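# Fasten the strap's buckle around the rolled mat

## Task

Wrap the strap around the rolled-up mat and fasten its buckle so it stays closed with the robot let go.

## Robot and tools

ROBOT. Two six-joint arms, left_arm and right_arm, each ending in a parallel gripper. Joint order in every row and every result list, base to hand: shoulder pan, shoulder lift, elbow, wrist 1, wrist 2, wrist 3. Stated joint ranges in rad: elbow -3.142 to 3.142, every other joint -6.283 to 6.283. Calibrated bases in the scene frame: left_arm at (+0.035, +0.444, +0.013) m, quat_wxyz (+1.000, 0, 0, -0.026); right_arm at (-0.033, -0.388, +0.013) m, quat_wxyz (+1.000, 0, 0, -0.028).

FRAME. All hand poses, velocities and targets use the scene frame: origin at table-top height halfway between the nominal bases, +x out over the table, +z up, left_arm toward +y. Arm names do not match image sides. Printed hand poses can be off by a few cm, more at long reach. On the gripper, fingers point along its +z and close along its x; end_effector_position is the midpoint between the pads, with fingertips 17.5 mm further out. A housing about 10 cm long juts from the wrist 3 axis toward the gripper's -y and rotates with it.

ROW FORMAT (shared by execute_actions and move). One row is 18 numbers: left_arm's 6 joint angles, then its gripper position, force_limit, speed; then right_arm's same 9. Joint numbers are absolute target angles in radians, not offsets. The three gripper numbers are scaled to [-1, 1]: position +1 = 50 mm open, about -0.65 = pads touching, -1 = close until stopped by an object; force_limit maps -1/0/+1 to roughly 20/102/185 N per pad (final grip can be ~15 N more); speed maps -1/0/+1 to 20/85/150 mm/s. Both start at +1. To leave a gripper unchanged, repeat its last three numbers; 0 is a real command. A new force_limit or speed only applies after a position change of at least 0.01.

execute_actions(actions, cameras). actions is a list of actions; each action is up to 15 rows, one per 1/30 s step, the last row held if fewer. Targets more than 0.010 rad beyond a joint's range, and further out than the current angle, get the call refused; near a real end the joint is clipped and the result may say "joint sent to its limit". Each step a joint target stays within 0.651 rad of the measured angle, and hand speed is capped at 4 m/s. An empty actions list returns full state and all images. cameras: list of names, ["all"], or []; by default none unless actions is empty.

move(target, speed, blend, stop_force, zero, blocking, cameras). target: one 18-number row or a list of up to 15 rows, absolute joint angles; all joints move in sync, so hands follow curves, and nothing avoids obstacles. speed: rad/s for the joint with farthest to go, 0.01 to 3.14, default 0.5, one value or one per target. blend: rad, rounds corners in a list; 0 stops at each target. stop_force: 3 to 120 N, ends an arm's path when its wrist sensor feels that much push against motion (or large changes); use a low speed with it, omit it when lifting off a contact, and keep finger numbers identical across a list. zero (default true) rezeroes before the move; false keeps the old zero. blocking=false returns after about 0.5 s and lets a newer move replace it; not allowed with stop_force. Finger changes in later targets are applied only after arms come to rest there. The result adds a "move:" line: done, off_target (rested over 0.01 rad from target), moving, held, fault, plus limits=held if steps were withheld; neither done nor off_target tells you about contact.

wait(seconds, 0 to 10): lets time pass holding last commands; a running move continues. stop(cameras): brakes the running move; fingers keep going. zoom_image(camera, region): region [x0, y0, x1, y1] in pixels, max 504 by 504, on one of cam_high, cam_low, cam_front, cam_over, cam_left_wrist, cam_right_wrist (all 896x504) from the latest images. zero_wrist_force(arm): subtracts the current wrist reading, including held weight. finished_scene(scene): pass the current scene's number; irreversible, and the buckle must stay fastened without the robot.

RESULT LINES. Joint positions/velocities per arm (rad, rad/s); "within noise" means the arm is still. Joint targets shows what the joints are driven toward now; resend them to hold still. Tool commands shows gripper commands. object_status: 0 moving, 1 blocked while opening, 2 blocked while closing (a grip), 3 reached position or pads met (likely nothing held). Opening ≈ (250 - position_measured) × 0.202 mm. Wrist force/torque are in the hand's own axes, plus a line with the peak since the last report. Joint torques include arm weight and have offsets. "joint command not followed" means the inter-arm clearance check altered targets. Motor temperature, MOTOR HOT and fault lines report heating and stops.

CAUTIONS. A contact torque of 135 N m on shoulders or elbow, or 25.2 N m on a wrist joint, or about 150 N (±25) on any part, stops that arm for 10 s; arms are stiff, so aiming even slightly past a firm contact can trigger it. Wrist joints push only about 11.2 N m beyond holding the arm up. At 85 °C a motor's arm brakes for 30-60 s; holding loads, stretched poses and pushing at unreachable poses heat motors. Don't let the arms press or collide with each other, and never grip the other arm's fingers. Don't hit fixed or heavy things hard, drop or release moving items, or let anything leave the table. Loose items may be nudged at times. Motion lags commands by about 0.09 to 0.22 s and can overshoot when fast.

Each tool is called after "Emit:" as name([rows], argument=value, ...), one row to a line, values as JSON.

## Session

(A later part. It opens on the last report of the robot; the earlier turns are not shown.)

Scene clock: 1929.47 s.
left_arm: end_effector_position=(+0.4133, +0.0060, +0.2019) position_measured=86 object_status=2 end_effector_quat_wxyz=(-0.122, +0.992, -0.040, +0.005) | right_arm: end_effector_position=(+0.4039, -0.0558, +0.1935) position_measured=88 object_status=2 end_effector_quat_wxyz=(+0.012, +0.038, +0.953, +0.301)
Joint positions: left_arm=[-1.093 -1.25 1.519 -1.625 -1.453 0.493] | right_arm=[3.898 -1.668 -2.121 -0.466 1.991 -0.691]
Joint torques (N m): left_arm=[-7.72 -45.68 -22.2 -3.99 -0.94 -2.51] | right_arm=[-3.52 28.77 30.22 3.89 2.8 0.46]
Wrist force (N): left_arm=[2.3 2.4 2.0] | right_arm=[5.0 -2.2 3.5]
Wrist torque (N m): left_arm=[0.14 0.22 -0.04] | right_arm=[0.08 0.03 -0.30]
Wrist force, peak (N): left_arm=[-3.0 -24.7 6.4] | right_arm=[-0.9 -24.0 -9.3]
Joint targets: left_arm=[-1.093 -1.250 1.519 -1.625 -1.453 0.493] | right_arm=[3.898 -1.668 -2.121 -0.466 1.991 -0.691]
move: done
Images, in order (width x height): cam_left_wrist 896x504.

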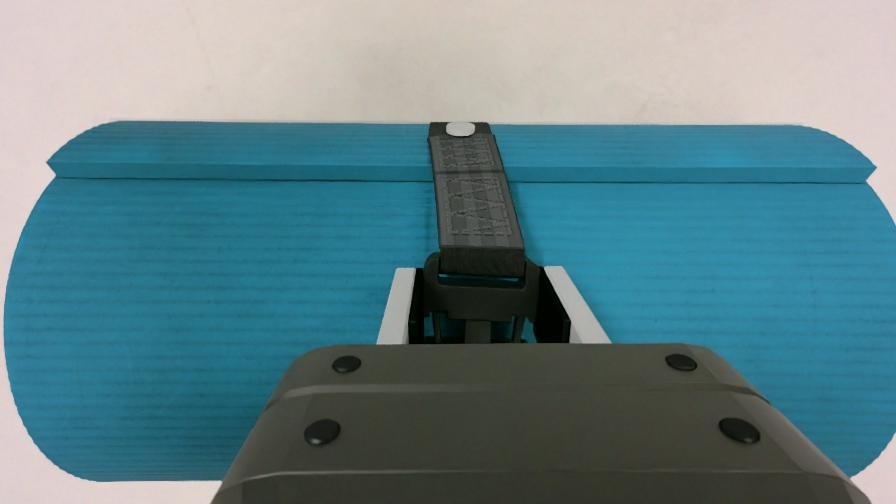

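Emit:
move(target=[-1.0935,-1.2503,1.5187,-1.6246,-1.4534,0.4928,0.6,-0.5,-1,3.8979,-1.6683,-2.1206,-0.4657,1.9908,-0.6913,-1,-0.4,-1], speed=0.02, cameras=["cam_left_wrist","cam_front"])

Emit:
zoom_image(camera="cam_left_wrist", region=[400, 240, 560, 350])

Emit:
zoom_image(camera="cam_front", region=[360, 160, 480, 220])

Scene clock: 1969.00 s.
left_arm: end_effector_position=(+0.4132, +0.0059, +0.2019) position_measured=63 object_status=3 end_effector_quat_wxyz=(-0.122, +0.992, -0.040, +0.005) | right_arm: end_effector_position=(+0.4039, -0.0559, +0.1935) position_measured=88 object_status=2 end_effector_quat_wxyz=(+0.012, +0.038, +0.953, +0.301)
Joint positions: left_arm=[-1.094 -1.25 1.519 -1.625 -1.453 0.493] | right_arm=[3.898 -1.668 -2.121 -0.466 1.991 -0.691]
Joint torques (N m): left_arm=[-2.68 -36.76 -30.01 -0.54 1.79 1.07] | right_arm=[-4.51 29.43 17.01 6.66 1.08 0.43]
Wrist force (N): left_arm=[-1.4 1.1 -0.6] | right_arm=[1.4 -4.4 4.6]
Wrist torque (N m): left_arm=[0.19 0.21 0.06] | right_arm=[0.21 -0.08 -0.19]
Wrist force, peak (N): left_arm=[3.8 0.3 3.2] | right_arm=[6.2 -3.9 1.9]
Joint targets: left_arm=[-1.093 -1.250 1.519 -1.625 -1.453 0.493] | right_arm=[3.898 -1.668 -2.121 -0.466 1.991 -0.691]
move: done
Images, in order (width x height): cam_front 896x504, cam_left_wrist 896x504.

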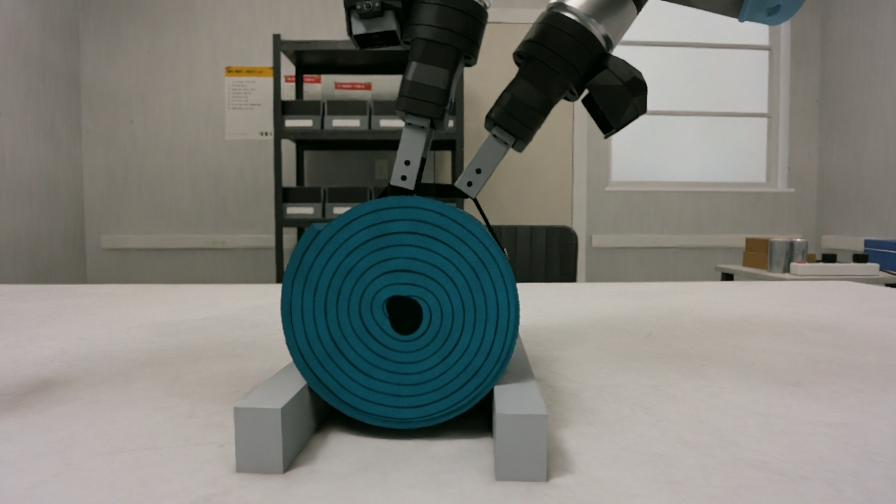

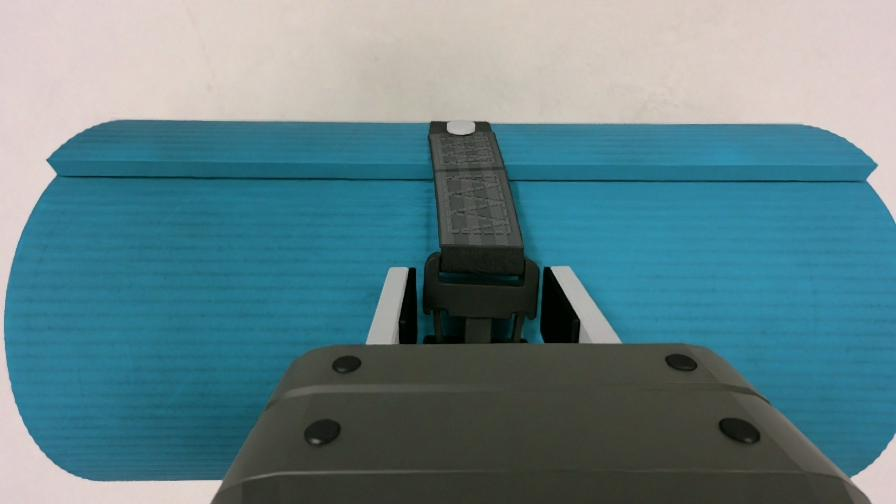

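Scaled by 3.150.

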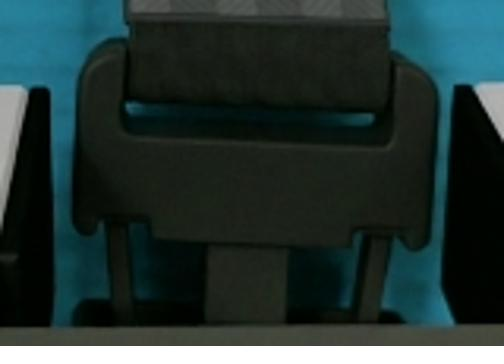

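Scaled by 4.200.

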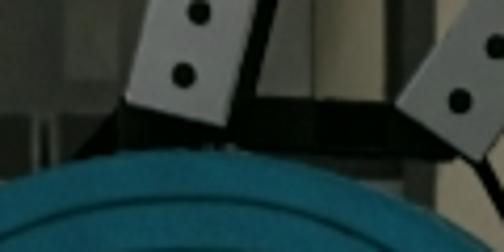

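Emit:
zoom_image(camera="cam_left_wrist", region=[415, 240, 545, 345])

Scaled by 3.877.

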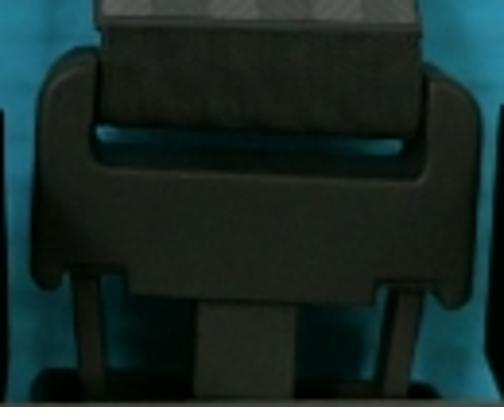

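Emit:
execute_actions(actions=[], cameras=["cam_right_wrist","cam_high"])

Emit:
zoom_image(camera="cam_right_wrist", region=[400, 235, 560, 335])

Emit:
zoom_image(camera="cam_high", region=[430, 185, 490, 225])

Scene clock: 1993.60 s.
left_arm: end_effector_position=(+0.4132, +0.0059, +0.2019) position_measured=63 object_status=3 end_effector_quat_wxyz=(-0.122, +0.992, -0.040, +0.005) | right_arm: end_effector_position=(+0.4039, -0.0558, +0.1935) position_measured=88 object_status=2 end_effector_quat_wxyz=(+0.012, +0.038, +0.953, +0.301)
Joint positions: left_arm=[-1.094 -1.25 1.519 -1.625 -1.453 0.493] | right_arm=[3.898 -1.668 -2.121 -0.466 1.991 -0.691]
Joint velocities: within noise
Joint torques (N m): left_arm=[7.37 -37.37 -22.44 -3.3 2.06 2.22] | right_arm=[5.15 30.08 17.01 6.69 3.92 0.43]
Motor temperatures (°C): left_arm=[26 30 27 33 34 33] | right_arm=[33 31 24 30 40 35]
Wrist force (N): left_arm=[-1.4 1.2 -0.6] | right_arm=[1.3 -4.3 4.4]
Wrist torque (N m): left_arm=[0.21 0.22 0.07] | right_arm=[0.20 -0.07 -0.19]
Wrist force, peak (N): left_arm=[-1.4 1.3 -0.9] | right_arm=[1.6 -4.5 4.6]
Joint targets: left_arm=[-1.093 -1.250 1.519 -1.625 -1.453 0.493] | right_arm=[3.898 -1.668 -2.121 -0.466 1.991 -0.691]
Tool commands: left_gripper/position=+0.6 left_gripper/force_limit=-0.5 left_gripper/speed=-1.0 right_gripper/position=-1.0 right_gripper/force_limit=-0.4 right_gripper/speed=-1.0
Images, in order (width x height): cam_high 896x504, cam_right_wrist 896x504.

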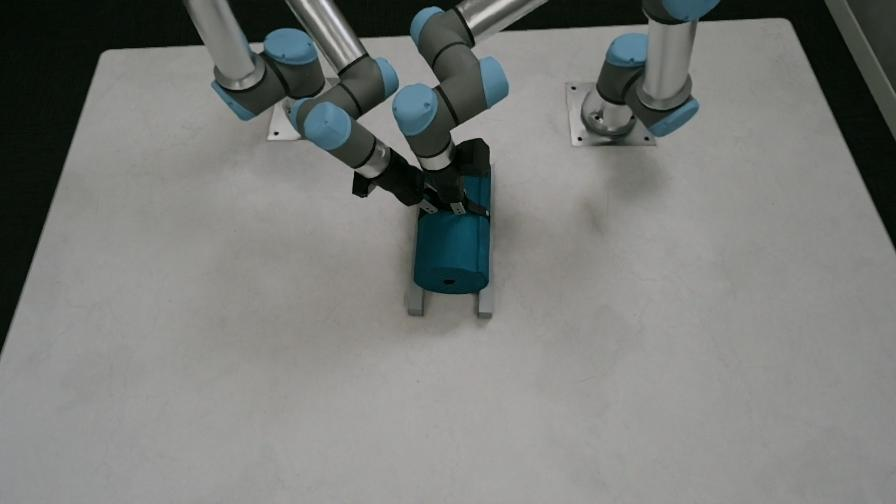

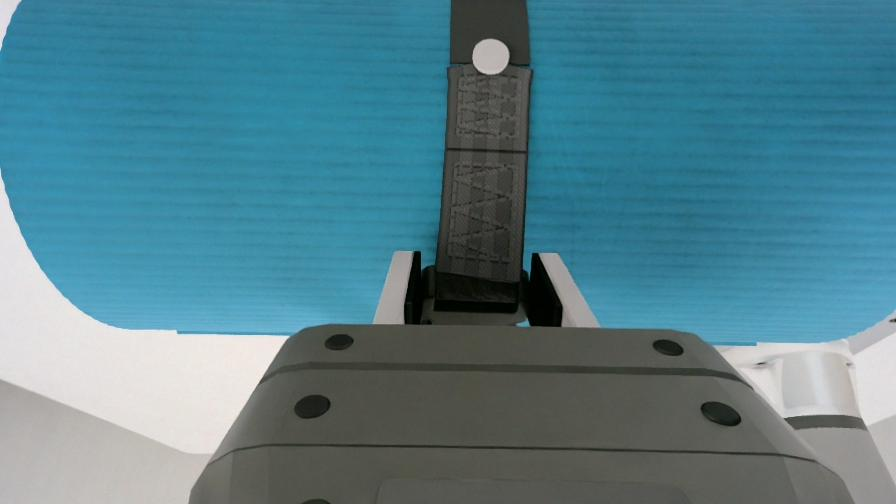

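Scaled by 3.150.

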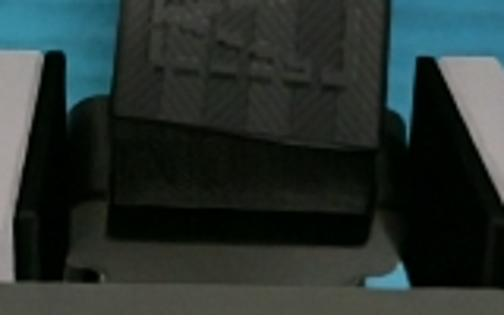

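Scaled by 8.400.

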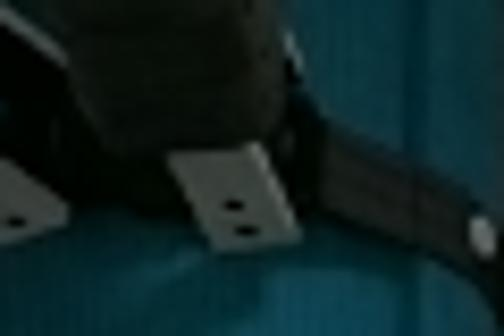

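Emit:
move(target=[-1.0870,-1.2632,1.5346,-1.6284,-1.4520,0.5442,0.6,-0.5,-1,3.8979,-1.6683,-2.1206,-0.4657,1.9908,-0.6913,-1,-0.4,-1], speed=0.03, stop_force=6, cameras=["cam_left_wrist","cam_front"])

Emit:
zoom_image(camera="cam_left_wrist", region=[400, 240, 560, 350])

Emit:
zoom_image(camera="cam_front", region=[360, 160, 480, 220])

Scene clock: 2019.27 s.
left_arm: end_effector_position=(+0.4142, +0.0134, +0.2025) position_measured=63 object_status=3 end_effector_quat_wxyz=(-0.122, +0.991, -0.062, +0.002) | right_arm: end_effector_position=(+0.4039, -0.0558, +0.1935) position_measured=88 object_status=2 end_effector_quat_wxyz=(+0.012, +0.038, +0.953, +0.301)
Joint positions: left_arm=[-1.087 -1.263 1.535 -1.628 -1.452 0.544] | right_arm=[3.898 -1.668 -2.121 -0.466 1.991 -0.691]
Joint torques (N m): left_arm=[2.06 -39.08 -27.7 -3.86 1.95 -2.59] | right_arm=[4.91 31.96 16.97 6.67 3.88 0.34]
Wrist force (N): left_arm=[-1.4 1.1 -0.5] | right_arm=[1.5 -4.4 4.5]
Wrist torque (N m): left_arm=[0.20 0.21 -0.01] | right_arm=[0.22 -0.09 -0.19]
Wrist force, peak (N): left_arm=[-1.5 1.4 -0.8] | right_arm=[1.4 -4.7 4.6]
Joint targets: left_arm=[-1.087 -1.263 1.535 -1.628 -1.452 0.544] | right_arm=[3.898 -1.668 -2.121 -0.466 1.991 -0.691]
move: done
Images, in order (width x height): cam_front 896x504, cam_left_wrist 896x504.

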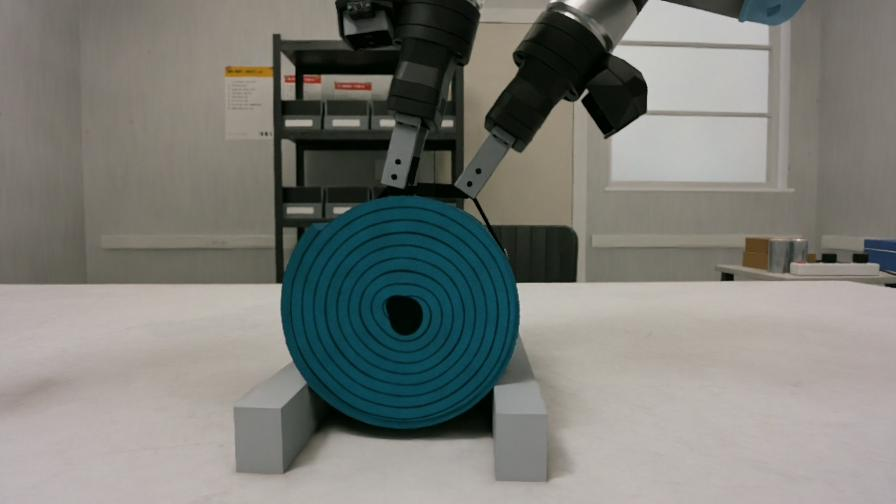

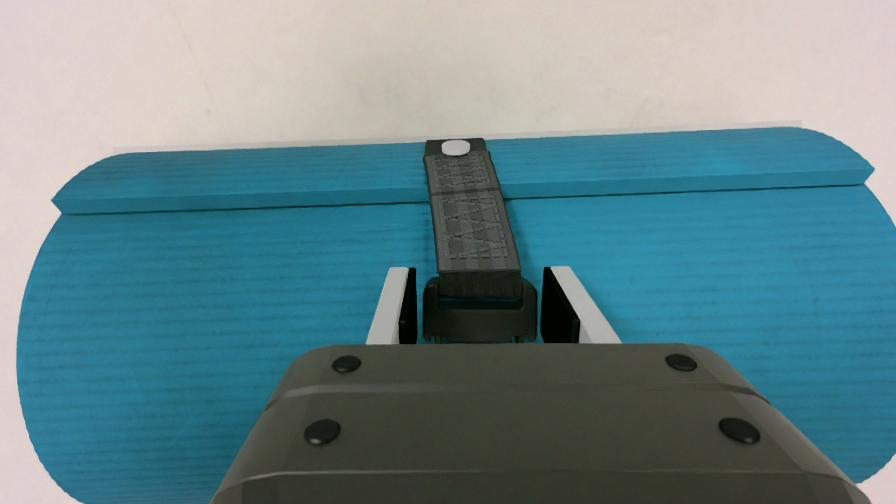

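Scaled by 3.150.

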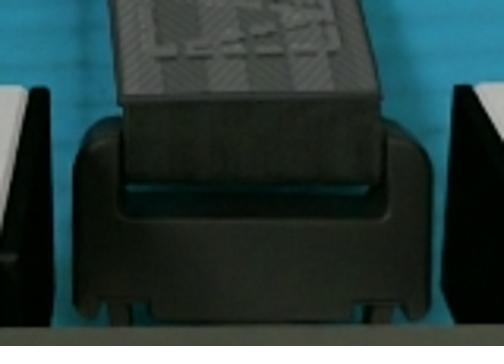

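Scaled by 4.200.

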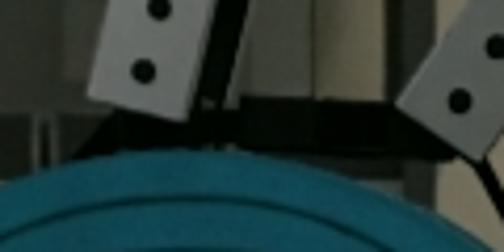

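Emit:
move(target=[-1.0870,-1.2632,1.5346,-1.6284,-1.4520,0.5442,-1,-0.5,-1,3.8979,-1.6683,-2.1206,-0.4657,1.9908,-0.6913,-1,-0.4,-1], speed=0.03, cameras=["cam_left_wrist","cam_front"])

Emit:
zoom_image(camera="cam_left_wrist", region=[400, 240, 560, 350])

Emit:
zoom_image(camera="cam_front", region=[360, 160, 480, 220])

Scene clock: 2025.33 s.
left_arm: end_effector_position=(+0.4142, +0.0133, +0.2025) position_measured=87 object_status=2 end_effector_quat_wxyz=(-0.122, +0.991, -0.062, +0.002) | right_arm: end_effector_position=(+0.4039, -0.0558, +0.1935) position_measured=88 object_status=2 end_effector_quat_wxyz=(+0.012, +0.038, +0.953, +0.301)
Joint positions: left_arm=[-1.087 -1.263 1.535 -1.628 -1.452 0.544] | right_arm=[3.898 -1.668 -2.121 -0.466 1.991 -0.691]
Joint torques (N m): left_arm=[-5.19 -36.78 -30.53 -0.84 -0.45 -2.58] | right_arm=[5.73 32.81 16.71 6.6 3.9 0.31]
Wrist force (N): left_arm=[-0.6 1.0 -0.6] | right_arm=[2.2 -4.6 4.5]
Wrist torque (N m): left_arm=[0.20 0.23 0.02] | right_arm=[0.20 -0.01 -0.26]
Wrist force, peak (N): left_arm=[-1.4 1.5 -0.6] | right_arm=[2.2 -4.6 4.5]
Joint targets: left_arm=[-1.087 -1.263 1.535 -1.628 -1.452 0.544] | right_arm=[3.898 -1.668 -2.121 -0.466 1.991 -0.691]
move: done
Images, in order (width x height): cam_front 896x504, cam_left_wrist 896x504.

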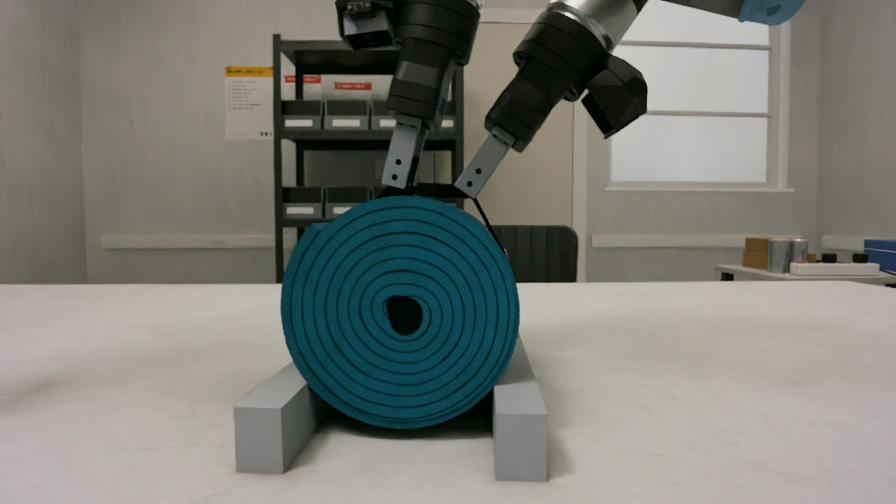

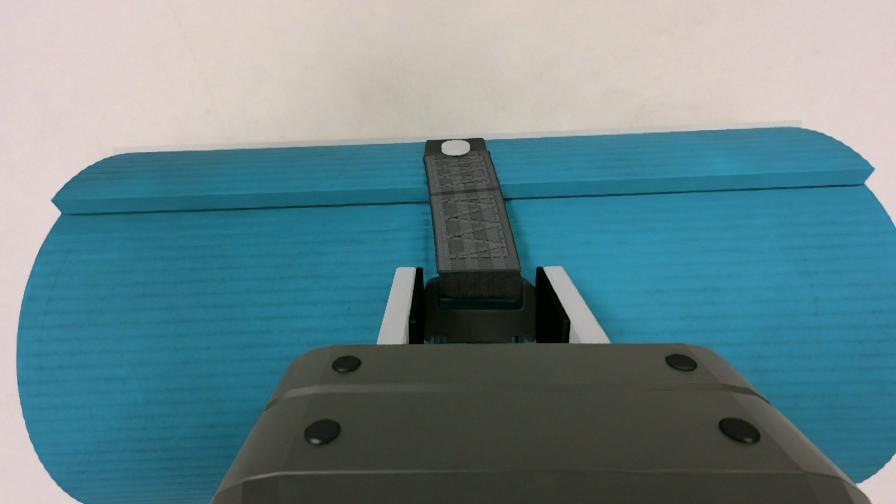

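Scaled by 3.150.

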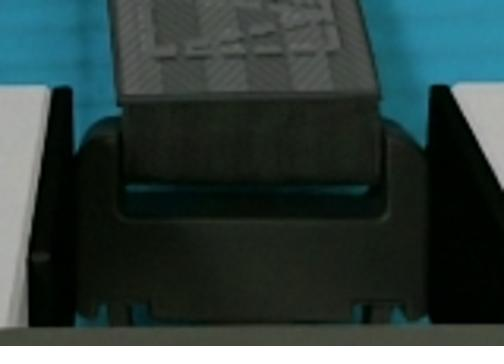

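Scaled by 4.200.

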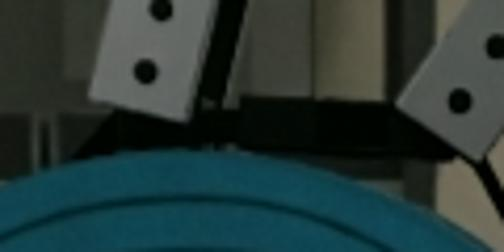

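Emit:
move(target=[-1.0958,-1.2461,1.5135,-1.6234,-1.4539,0.5356,-1,-0.5,-1,3.8979,-1.6683,-2.1206,-0.4657,1.9908,-0.6913,-1,-0.4,-1], speed=0.015, stop_force=25, cameras=["cam_left_wrist","cam_front","cam_right_wrist"])

Emit:
zoom_image(camera="cam_left_wrist", region=[400, 240, 560, 350])

Emit:
zoom_image(camera="cam_front", region=[360, 160, 480, 220])

Scene clock: 2035.80 s.
left_arm: end_effector_position=(+0.4128, +0.0034, +0.2017) position_measured=87 object_status=2 end_effector_quat_wxyz=(-0.122, +0.991, -0.062, +0.002) | right_arm: end_effector_position=(+0.4039, -0.0558, +0.1935) position_measured=88 object_status=2 end_effector_quat_wxyz=(+0.012, +0.038, +0.953, +0.301)
Joint positions: left_arm=[-1.096 -1.246 1.513 -1.623 -1.454 0.536] | right_arm=[3.898 -1.668 -2.121 -0.466 1.991 -0.691]
Joint torques (N m): left_arm=[-18.56 -48.36 -25.16 -10.02 -4.88 1.38] | right_arm=[0.17 34.08 36.85 8.68 2.89 0.33]
Wrist force (N): left_arm=[1.5 -22.2 6.1] | right_arm=[4.9 -22.0 -6.1]
Wrist torque (N m): left_arm=[0.20 0.14 -0.08] | right_arm=[0.12 -0.07 -0.16]
Wrist force, peak (N): left_arm=[1.5 -22.2 6.1] | right_arm=[4.9 -22.0 -6.3]
Joint targets: left_arm=[-1.096 -1.246 1.514 -1.623 -1.454 0.536] | right_arm=[3.898 -1.668 -2.121 -0.466 1.991 -0.691]
move: done
Images, in order (width x height): cam_front 896x504, cam_left_wrist 896x504, cam_right_wrist 896x504.

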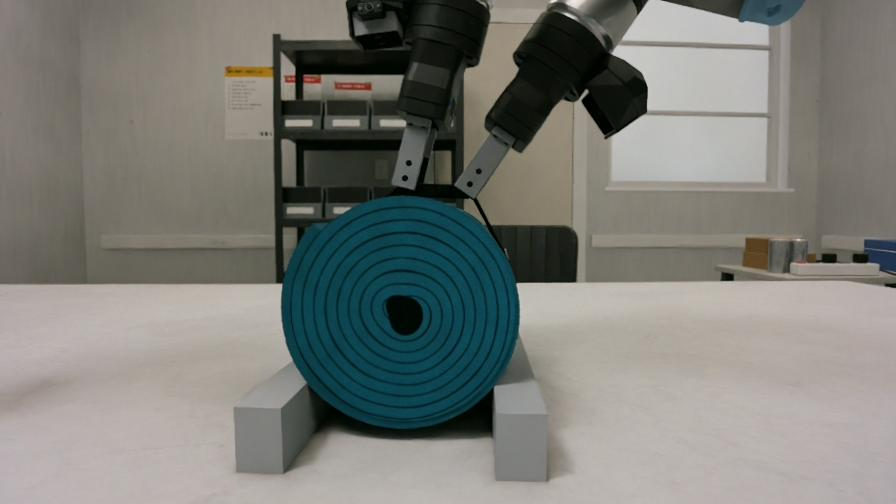

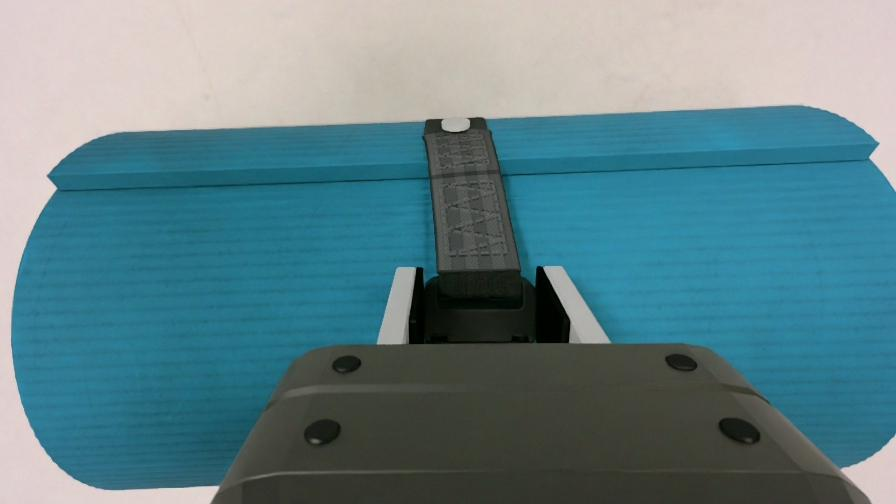

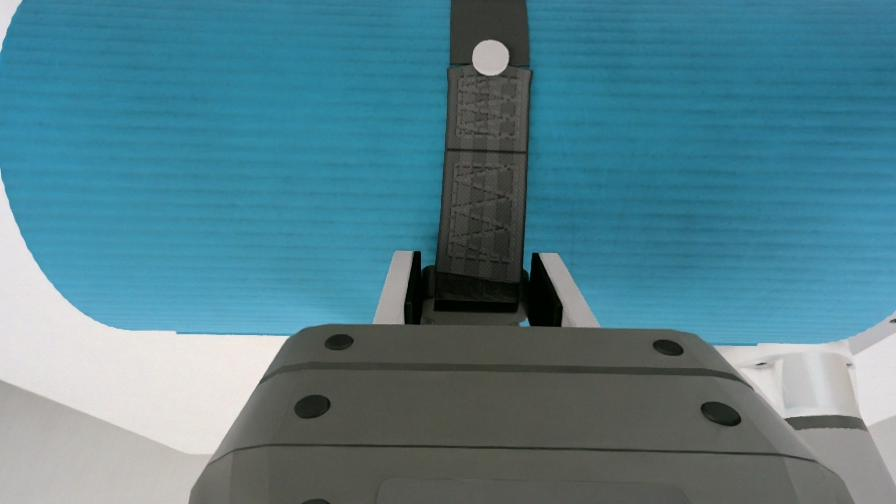

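Scaled by 3.150.

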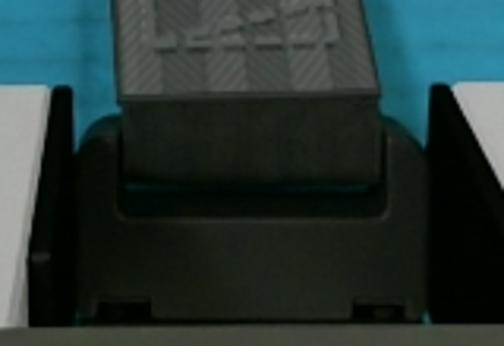

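Scaled by 4.200.

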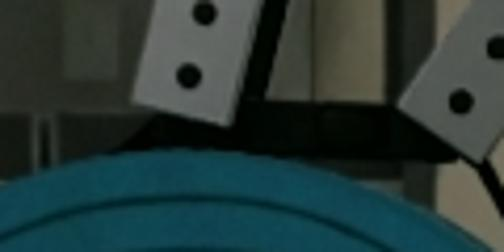

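Emit:
move(target=[-1.0971,-1.2435,1.5103,-1.6226,-1.4542,0.5343,-1,-0.5,-1,3.8979,-1.6683,-2.1206,-0.4657,1.9908,-0.6913,-1,-0.4,-1], speed=0.01, stop_force=25, cameras=["cam_left_wrist","cam_front"])

Emit:
zoom_image(camera="cam_left_wrist", region=[400, 240, 560, 350])

Emit:
zoom_image(camera="cam_front", region=[360, 160, 480, 220])

Scene clock: 2043.97 s.
left_arm: end_effector_position=(+0.4126, +0.0022, +0.2015) position_measured=87 object_status=2 end_effector_quat_wxyz=(-0.122, +0.991, -0.062, +0.002) | right_arm: end_effector_position=(+0.4039, -0.0559, +0.1935) position_measured=88 object_status=2 end_effector_quat_wxyz=(+0.012, +0.038, +0.953, +0.301)
Joint positions: left_arm=[-1.097 -1.244 1.511 -1.622 -1.454 0.534] | right_arm=[3.898 -1.668 -2.121 -0.466 1.991 -0.691]
Joint torques (N m): left_arm=[-15.56 -50.96 -31.73 -13.81 -6.31 2.67] | right_arm=[20.68 35.59 37.58 13.13 8.16 0.22]
Wrist force (N): left_arm=[5.2 -46.5 13.2] | right_arm=[9.7 -39.5 -21.1]
Wrist torque (N m): left_arm=[0.41 0.16 -0.22] | right_arm=[0.51 0.02 -0.22]
Wrist force, peak (N): left_arm=[4.6 -48.0 13.6] | right_arm=[9.0 -40.8 -22.3]
Joint targets: left_arm=[-1.097 -1.244 1.511 -1.623 -1.454 0.534] | right_arm=[3.898 -1.668 -2.121 -0.466 1.991 -0.691]
move: contact (left_arm)
Images, in order (width x height): cam_front 896x504, cam_left_wrist 896x504.

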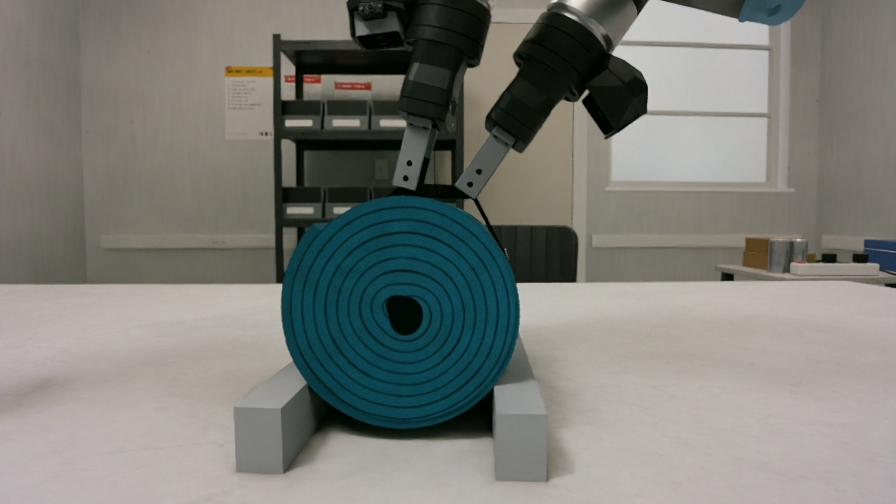

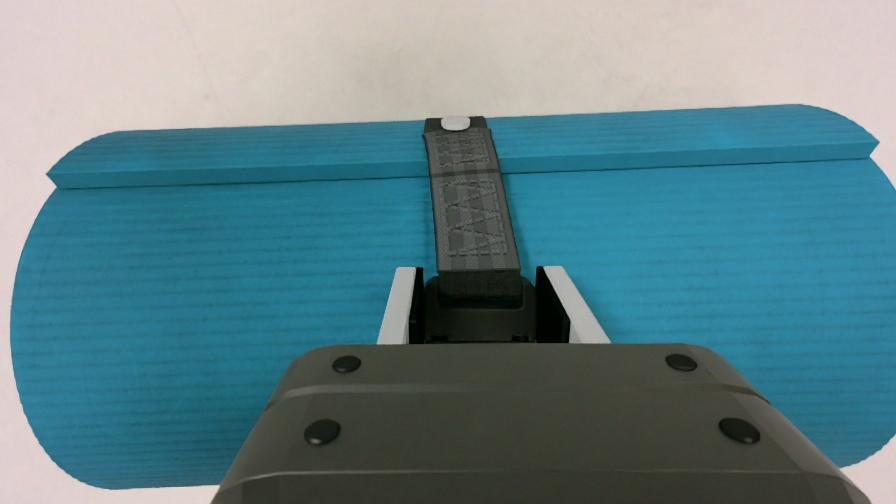

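Scaled by 3.150.

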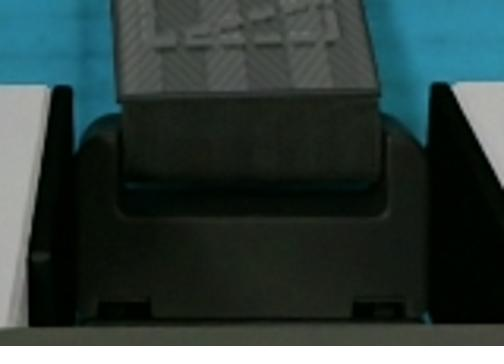

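Scaled by 4.200.

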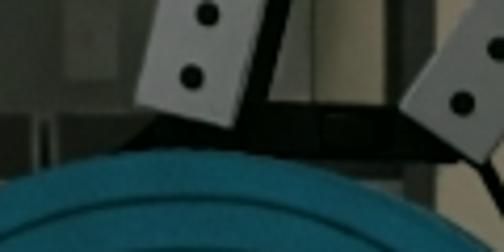

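Emit:
zoom_image(camera="cam_front", region=[410, 175, 470, 205])

Emit:
execute_actions(actions=[])

Emit:
zoom_image(camera="cam_low", region=[500, 165, 560, 195])

Emit:
zoom_image(camera="cam_over", region=[380, 20, 560, 160])

Scaled by 8.400.

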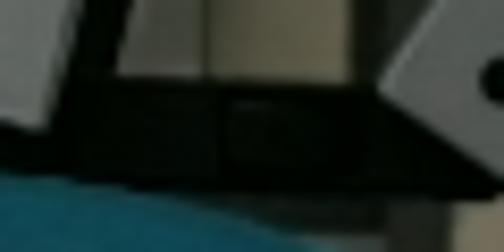

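Scene clock: 2048.07 s.
left_arm: end_effector_position=(+0.4127, +0.0022, +0.2015) position_measured=87 object_status=2 end_effector_quat_wxyz=(-0.122, +0.991, -0.062, +0.002) | right_arm: end_effector_position=(+0.4039, -0.0558, +0.1935) position_measured=88 object_status=2 end_effector_quat_wxyz=(+0.012, +0.038, +0.953, +0.301)
Joint positions: left_arm=[-1.097 -1.244 1.511 -1.622 -1.454 0.534] | right_arm=[3.898 -1.668 -2.121 -0.466 1.991 -0.691]
Joint velocities: within noise
Joint torques (N m): left_arm=[-15.03 -51.05 -34.95 -13.78 -5.8 2.8] | right_arm=[21 36.15 38.31 13.04 8.38 0.3]
Motor temperatures (°C): left_arm=[26 30 27 33 34 33] | right_arm=[32 31 24 30 40 34]
Wrist force (N): left_arm=[4.9 -46.6 13.1] | right_arm=[9.2 -39.6 -21.5]
Wrist torque (N m): left_arm=[0.45 0.14 -0.22] | right_arm=[0.52 0.03 -0.21]
Wrist force, peak (N): left_arm=[5.0 -46.8 13.1] | right_arm=[9.4 -40.0 -21.3]
Joint targets: left_arm=[-1.097 -1.244 1.511 -1.623 -1.454 0.534] | right_arm=[3.898 -1.668 -2.121 -0.466 1.991 -0.691]
Tool commands: left_gripper/position=-1.0 left_gripper/force_limit=-0.5 left_gripper/speed=-1.0 right_gripper/position=-1.0 right_gripper/force_limit=-0.4 right_gripper/speed=-1.0

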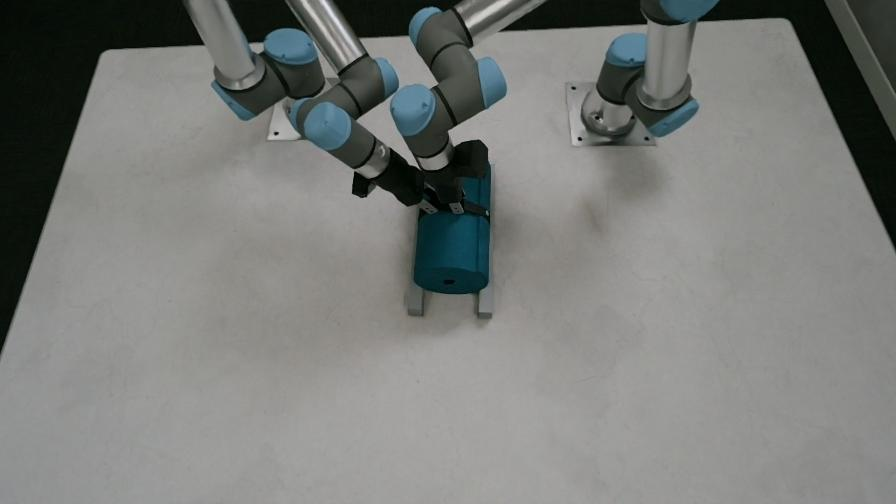

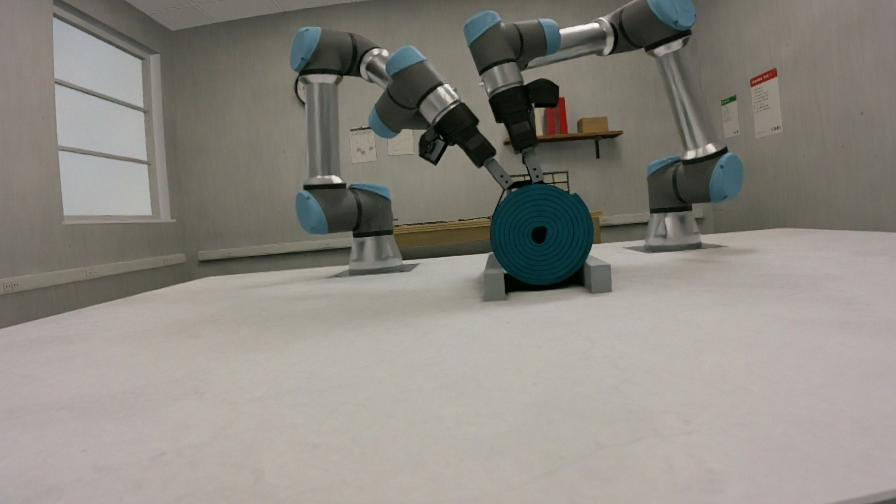

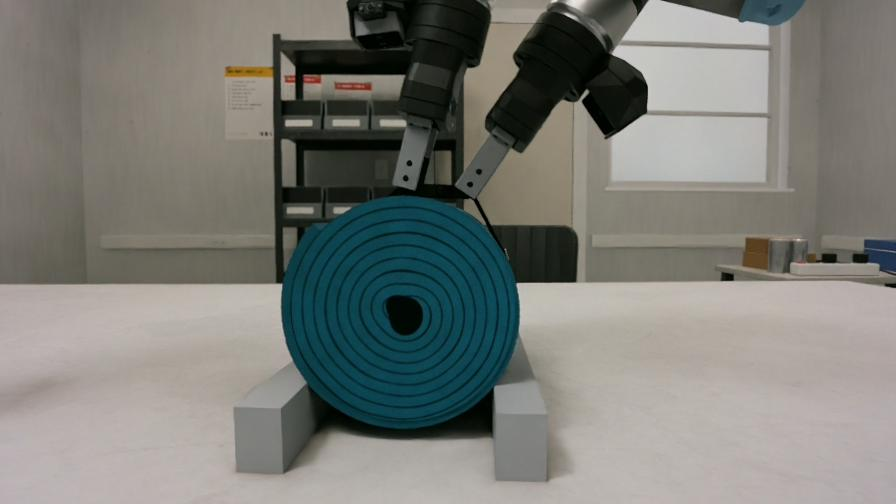

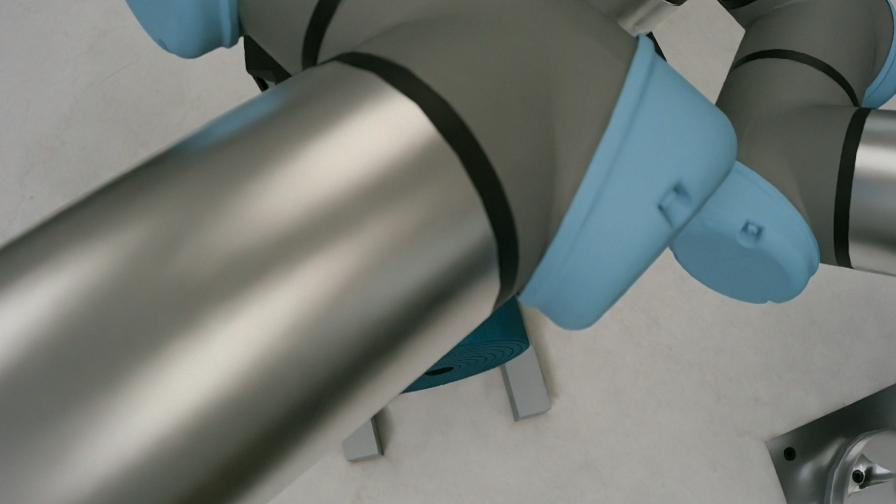

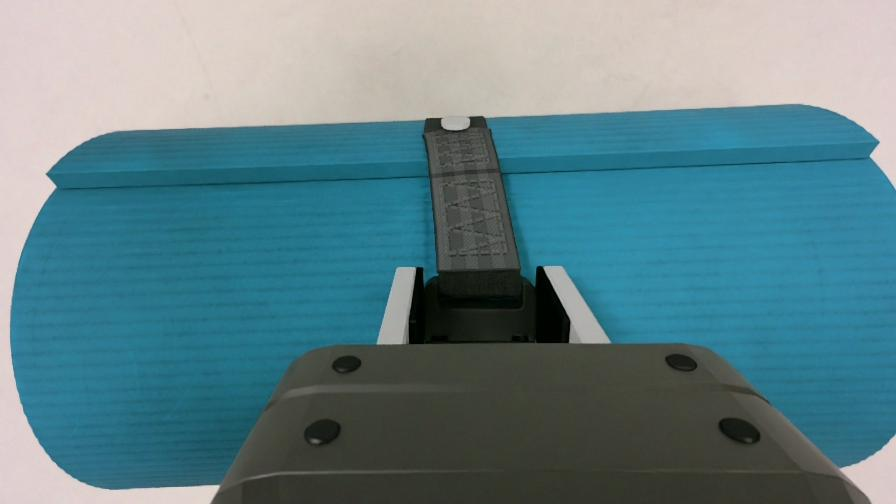

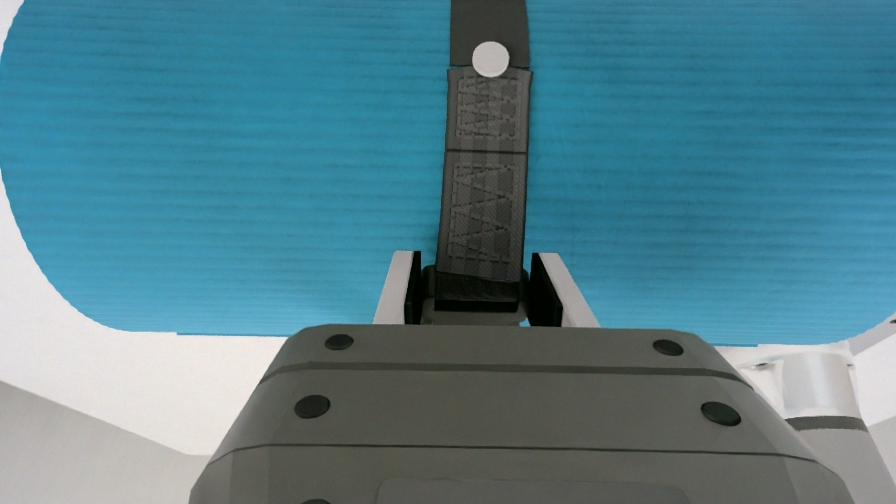

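Scaled by 8.400.

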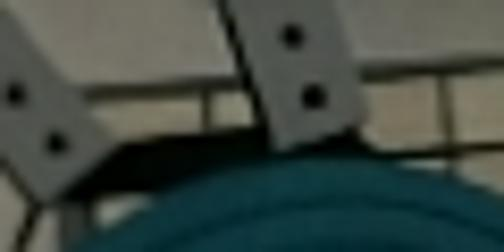

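Scaled by 2.800.

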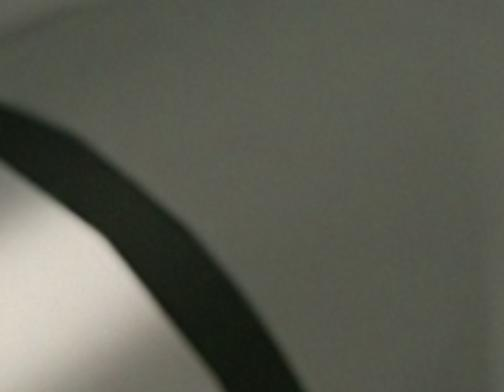

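Emit:
move(target=[-1.0955,-1.2466,1.5141,-1.6235,-1.4538,0.5359,-1,-0.5,-1,3.8979,-1.6683,-2.1206,-0.4657,1.9908,-0.6913,-1,-0.4,-1], speed=0.01, cameras=["cam_left_wrist","cam_front"])

Emit:
zoom_image(camera="cam_left_wrist", region=[400, 240, 560, 350])

Emit:
zoom_image(camera="cam_front", region=[410, 175, 470, 205])

Scene clock: 2058.90 s.
left_arm: end_effector_position=(+0.4129, +0.0037, +0.2018) position_measured=87 object_status=2 end_effector_quat_wxyz=(-0.122, +0.991, -0.062, +0.002) | right_arm: end_effector_position=(+0.4039, -0.0558, +0.1935) position_measured=88 object_status=2 end_effector_quat_wxyz=(+0.012, +0.038, +0.953, +0.301)
Joint positions: left_arm=[-1.096 -1.247 1.514 -1.624 -1.454 0.536] | right_arm=[3.898 -1.668 -2.121 -0.466 1.991 -0.691]
Joint torques (N m): left_arm=[-0.21 -46.81 -24.17 -7.51 -1.03 2.31] | right_arm=[8.26 37.25 37.58 7.82 4.61 0.18]
Wrist force (N): left_arm=[1.4 -17.3 4.7] | right_arm=[4.7 -18.4 -4.0]
Wrist torque (N m): left_arm=[0.22 0.20 -0.18] | right_arm=[0.03 -0.02 -0.17]
Wrist force, peak (N): left_arm=[5.0 -46.9 13.0] | right_arm=[9.3 -39.9 -21.5]
Joint targets: left_arm=[-1.096 -1.247 1.514 -1.624 -1.454 0.536] | right_arm=[3.898 -1.668 -2.121 -0.466 1.991 -0.691]
move: done
Images, in order (width x height): cam_front 896x504, cam_left_wrist 896x504.

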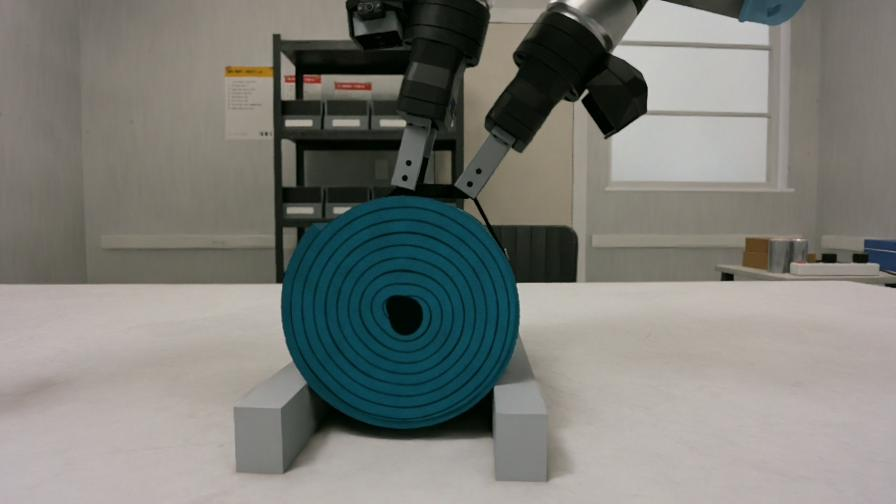

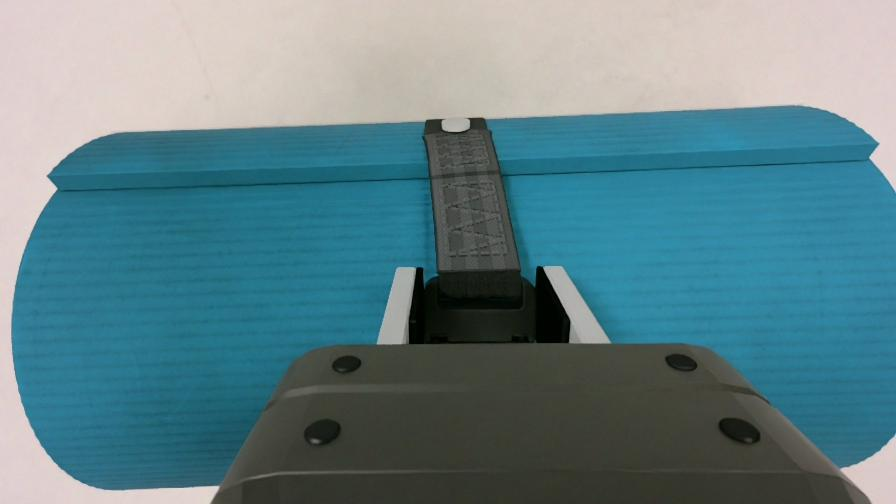

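Scaled by 3.150.

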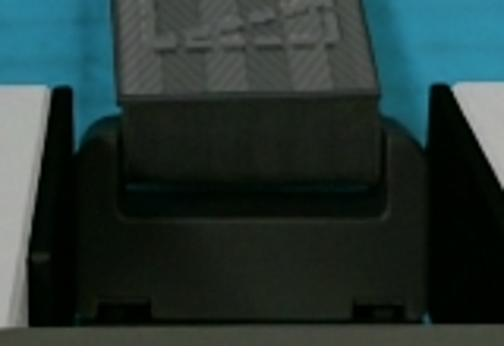

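Scaled by 8.400.

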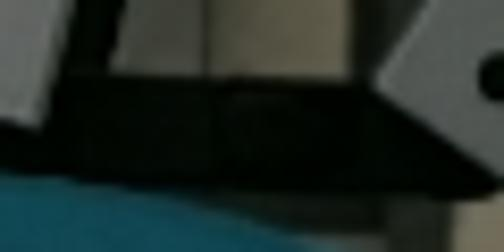

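Emit:
move(target=[-1.0942,-1.2492,1.5173,-1.6243,-1.4535,0.5372,-1,-0.5,-1,3.8979,-1.6683,-2.1206,-0.4657,1.9908,-0.6913,-1,-0.4,-1], speed=0.01, cameras=["cam_left_wrist","cam_front"])

Emit:
zoom_image(camera="cam_left_wrist", region=[400, 240, 560, 350])

Emit:
zoom_image(camera="cam_front", region=[410, 175, 470, 205])

Scene clock: 2063.13 s.
left_arm: end_effector_position=(+0.4131, +0.0052, +0.2019) position_measured=87 object_status=2 end_effector_quat_wxyz=(-0.122, +0.991, -0.062, +0.002) | right_arm: end_effector_position=(+0.4039, -0.0558, +0.1936) position_measured=88 object_status=2 end_effector_quat_wxyz=(+0.012, +0.038, +0.953, +0.301)
Joint positions: left_arm=[-1.094 -1.249 1.517 -1.624 -1.454 0.537] | right_arm=[3.898 -1.668 -2.121 -0.466 1.991 -0.691]
Joint torques (N m): left_arm=[13.68 -47.36 -16.05 -1.11 3.39 2.43] | right_arm=[-2.15 37.72 29.28 5.15 0.52 0.14]
Wrist force (N): left_arm=[-1.3 11.5 -2.5] | right_arm=[0.0 8.1 12.7]
Wrist torque (N m): left_arm=[0.21 0.13 -0.21] | right_arm=[0.70 -0.04 -0.03]
Wrist force, peak (N): left_arm=[1.4 -17.3 4.8] | right_arm=[4.6 -18.4 -3.9]
Joint targets: left_arm=[-1.094 -1.249 1.517 -1.624 -1.454 0.537] | right_arm=[3.898 -1.668 -2.121 -0.466 1.991 -0.691]
move: done
Images, in order (width x height): cam_front 896x504, cam_left_wrist 896x504.

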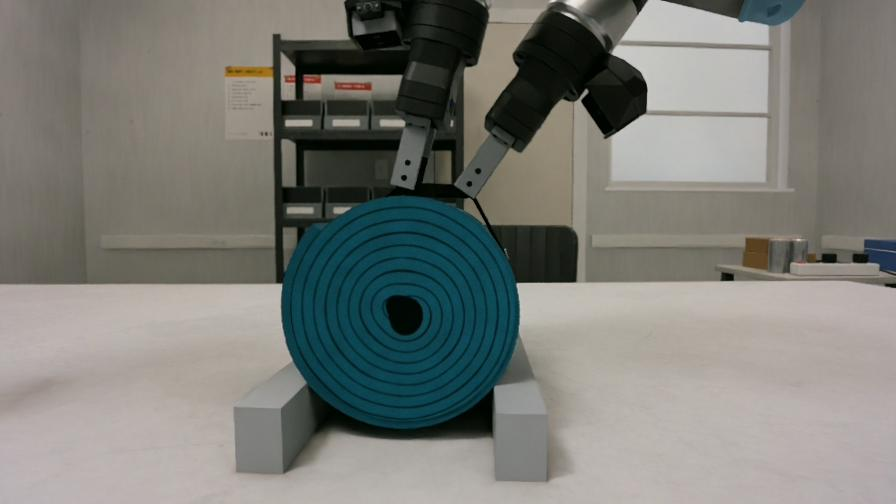

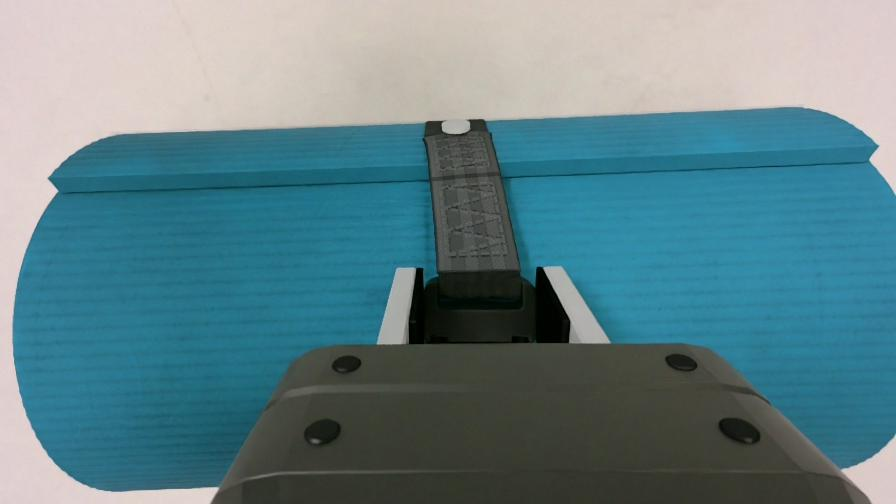

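Scaled by 3.150.

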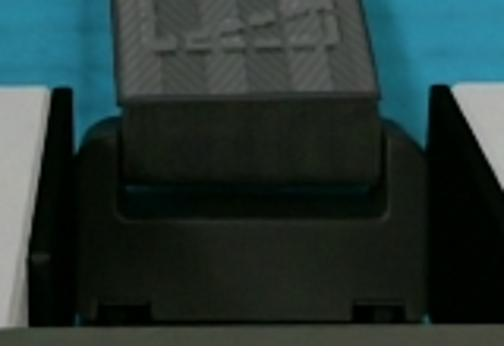

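Scaled by 8.400.

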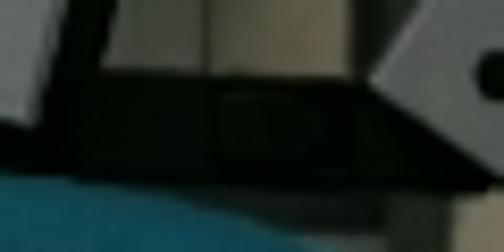

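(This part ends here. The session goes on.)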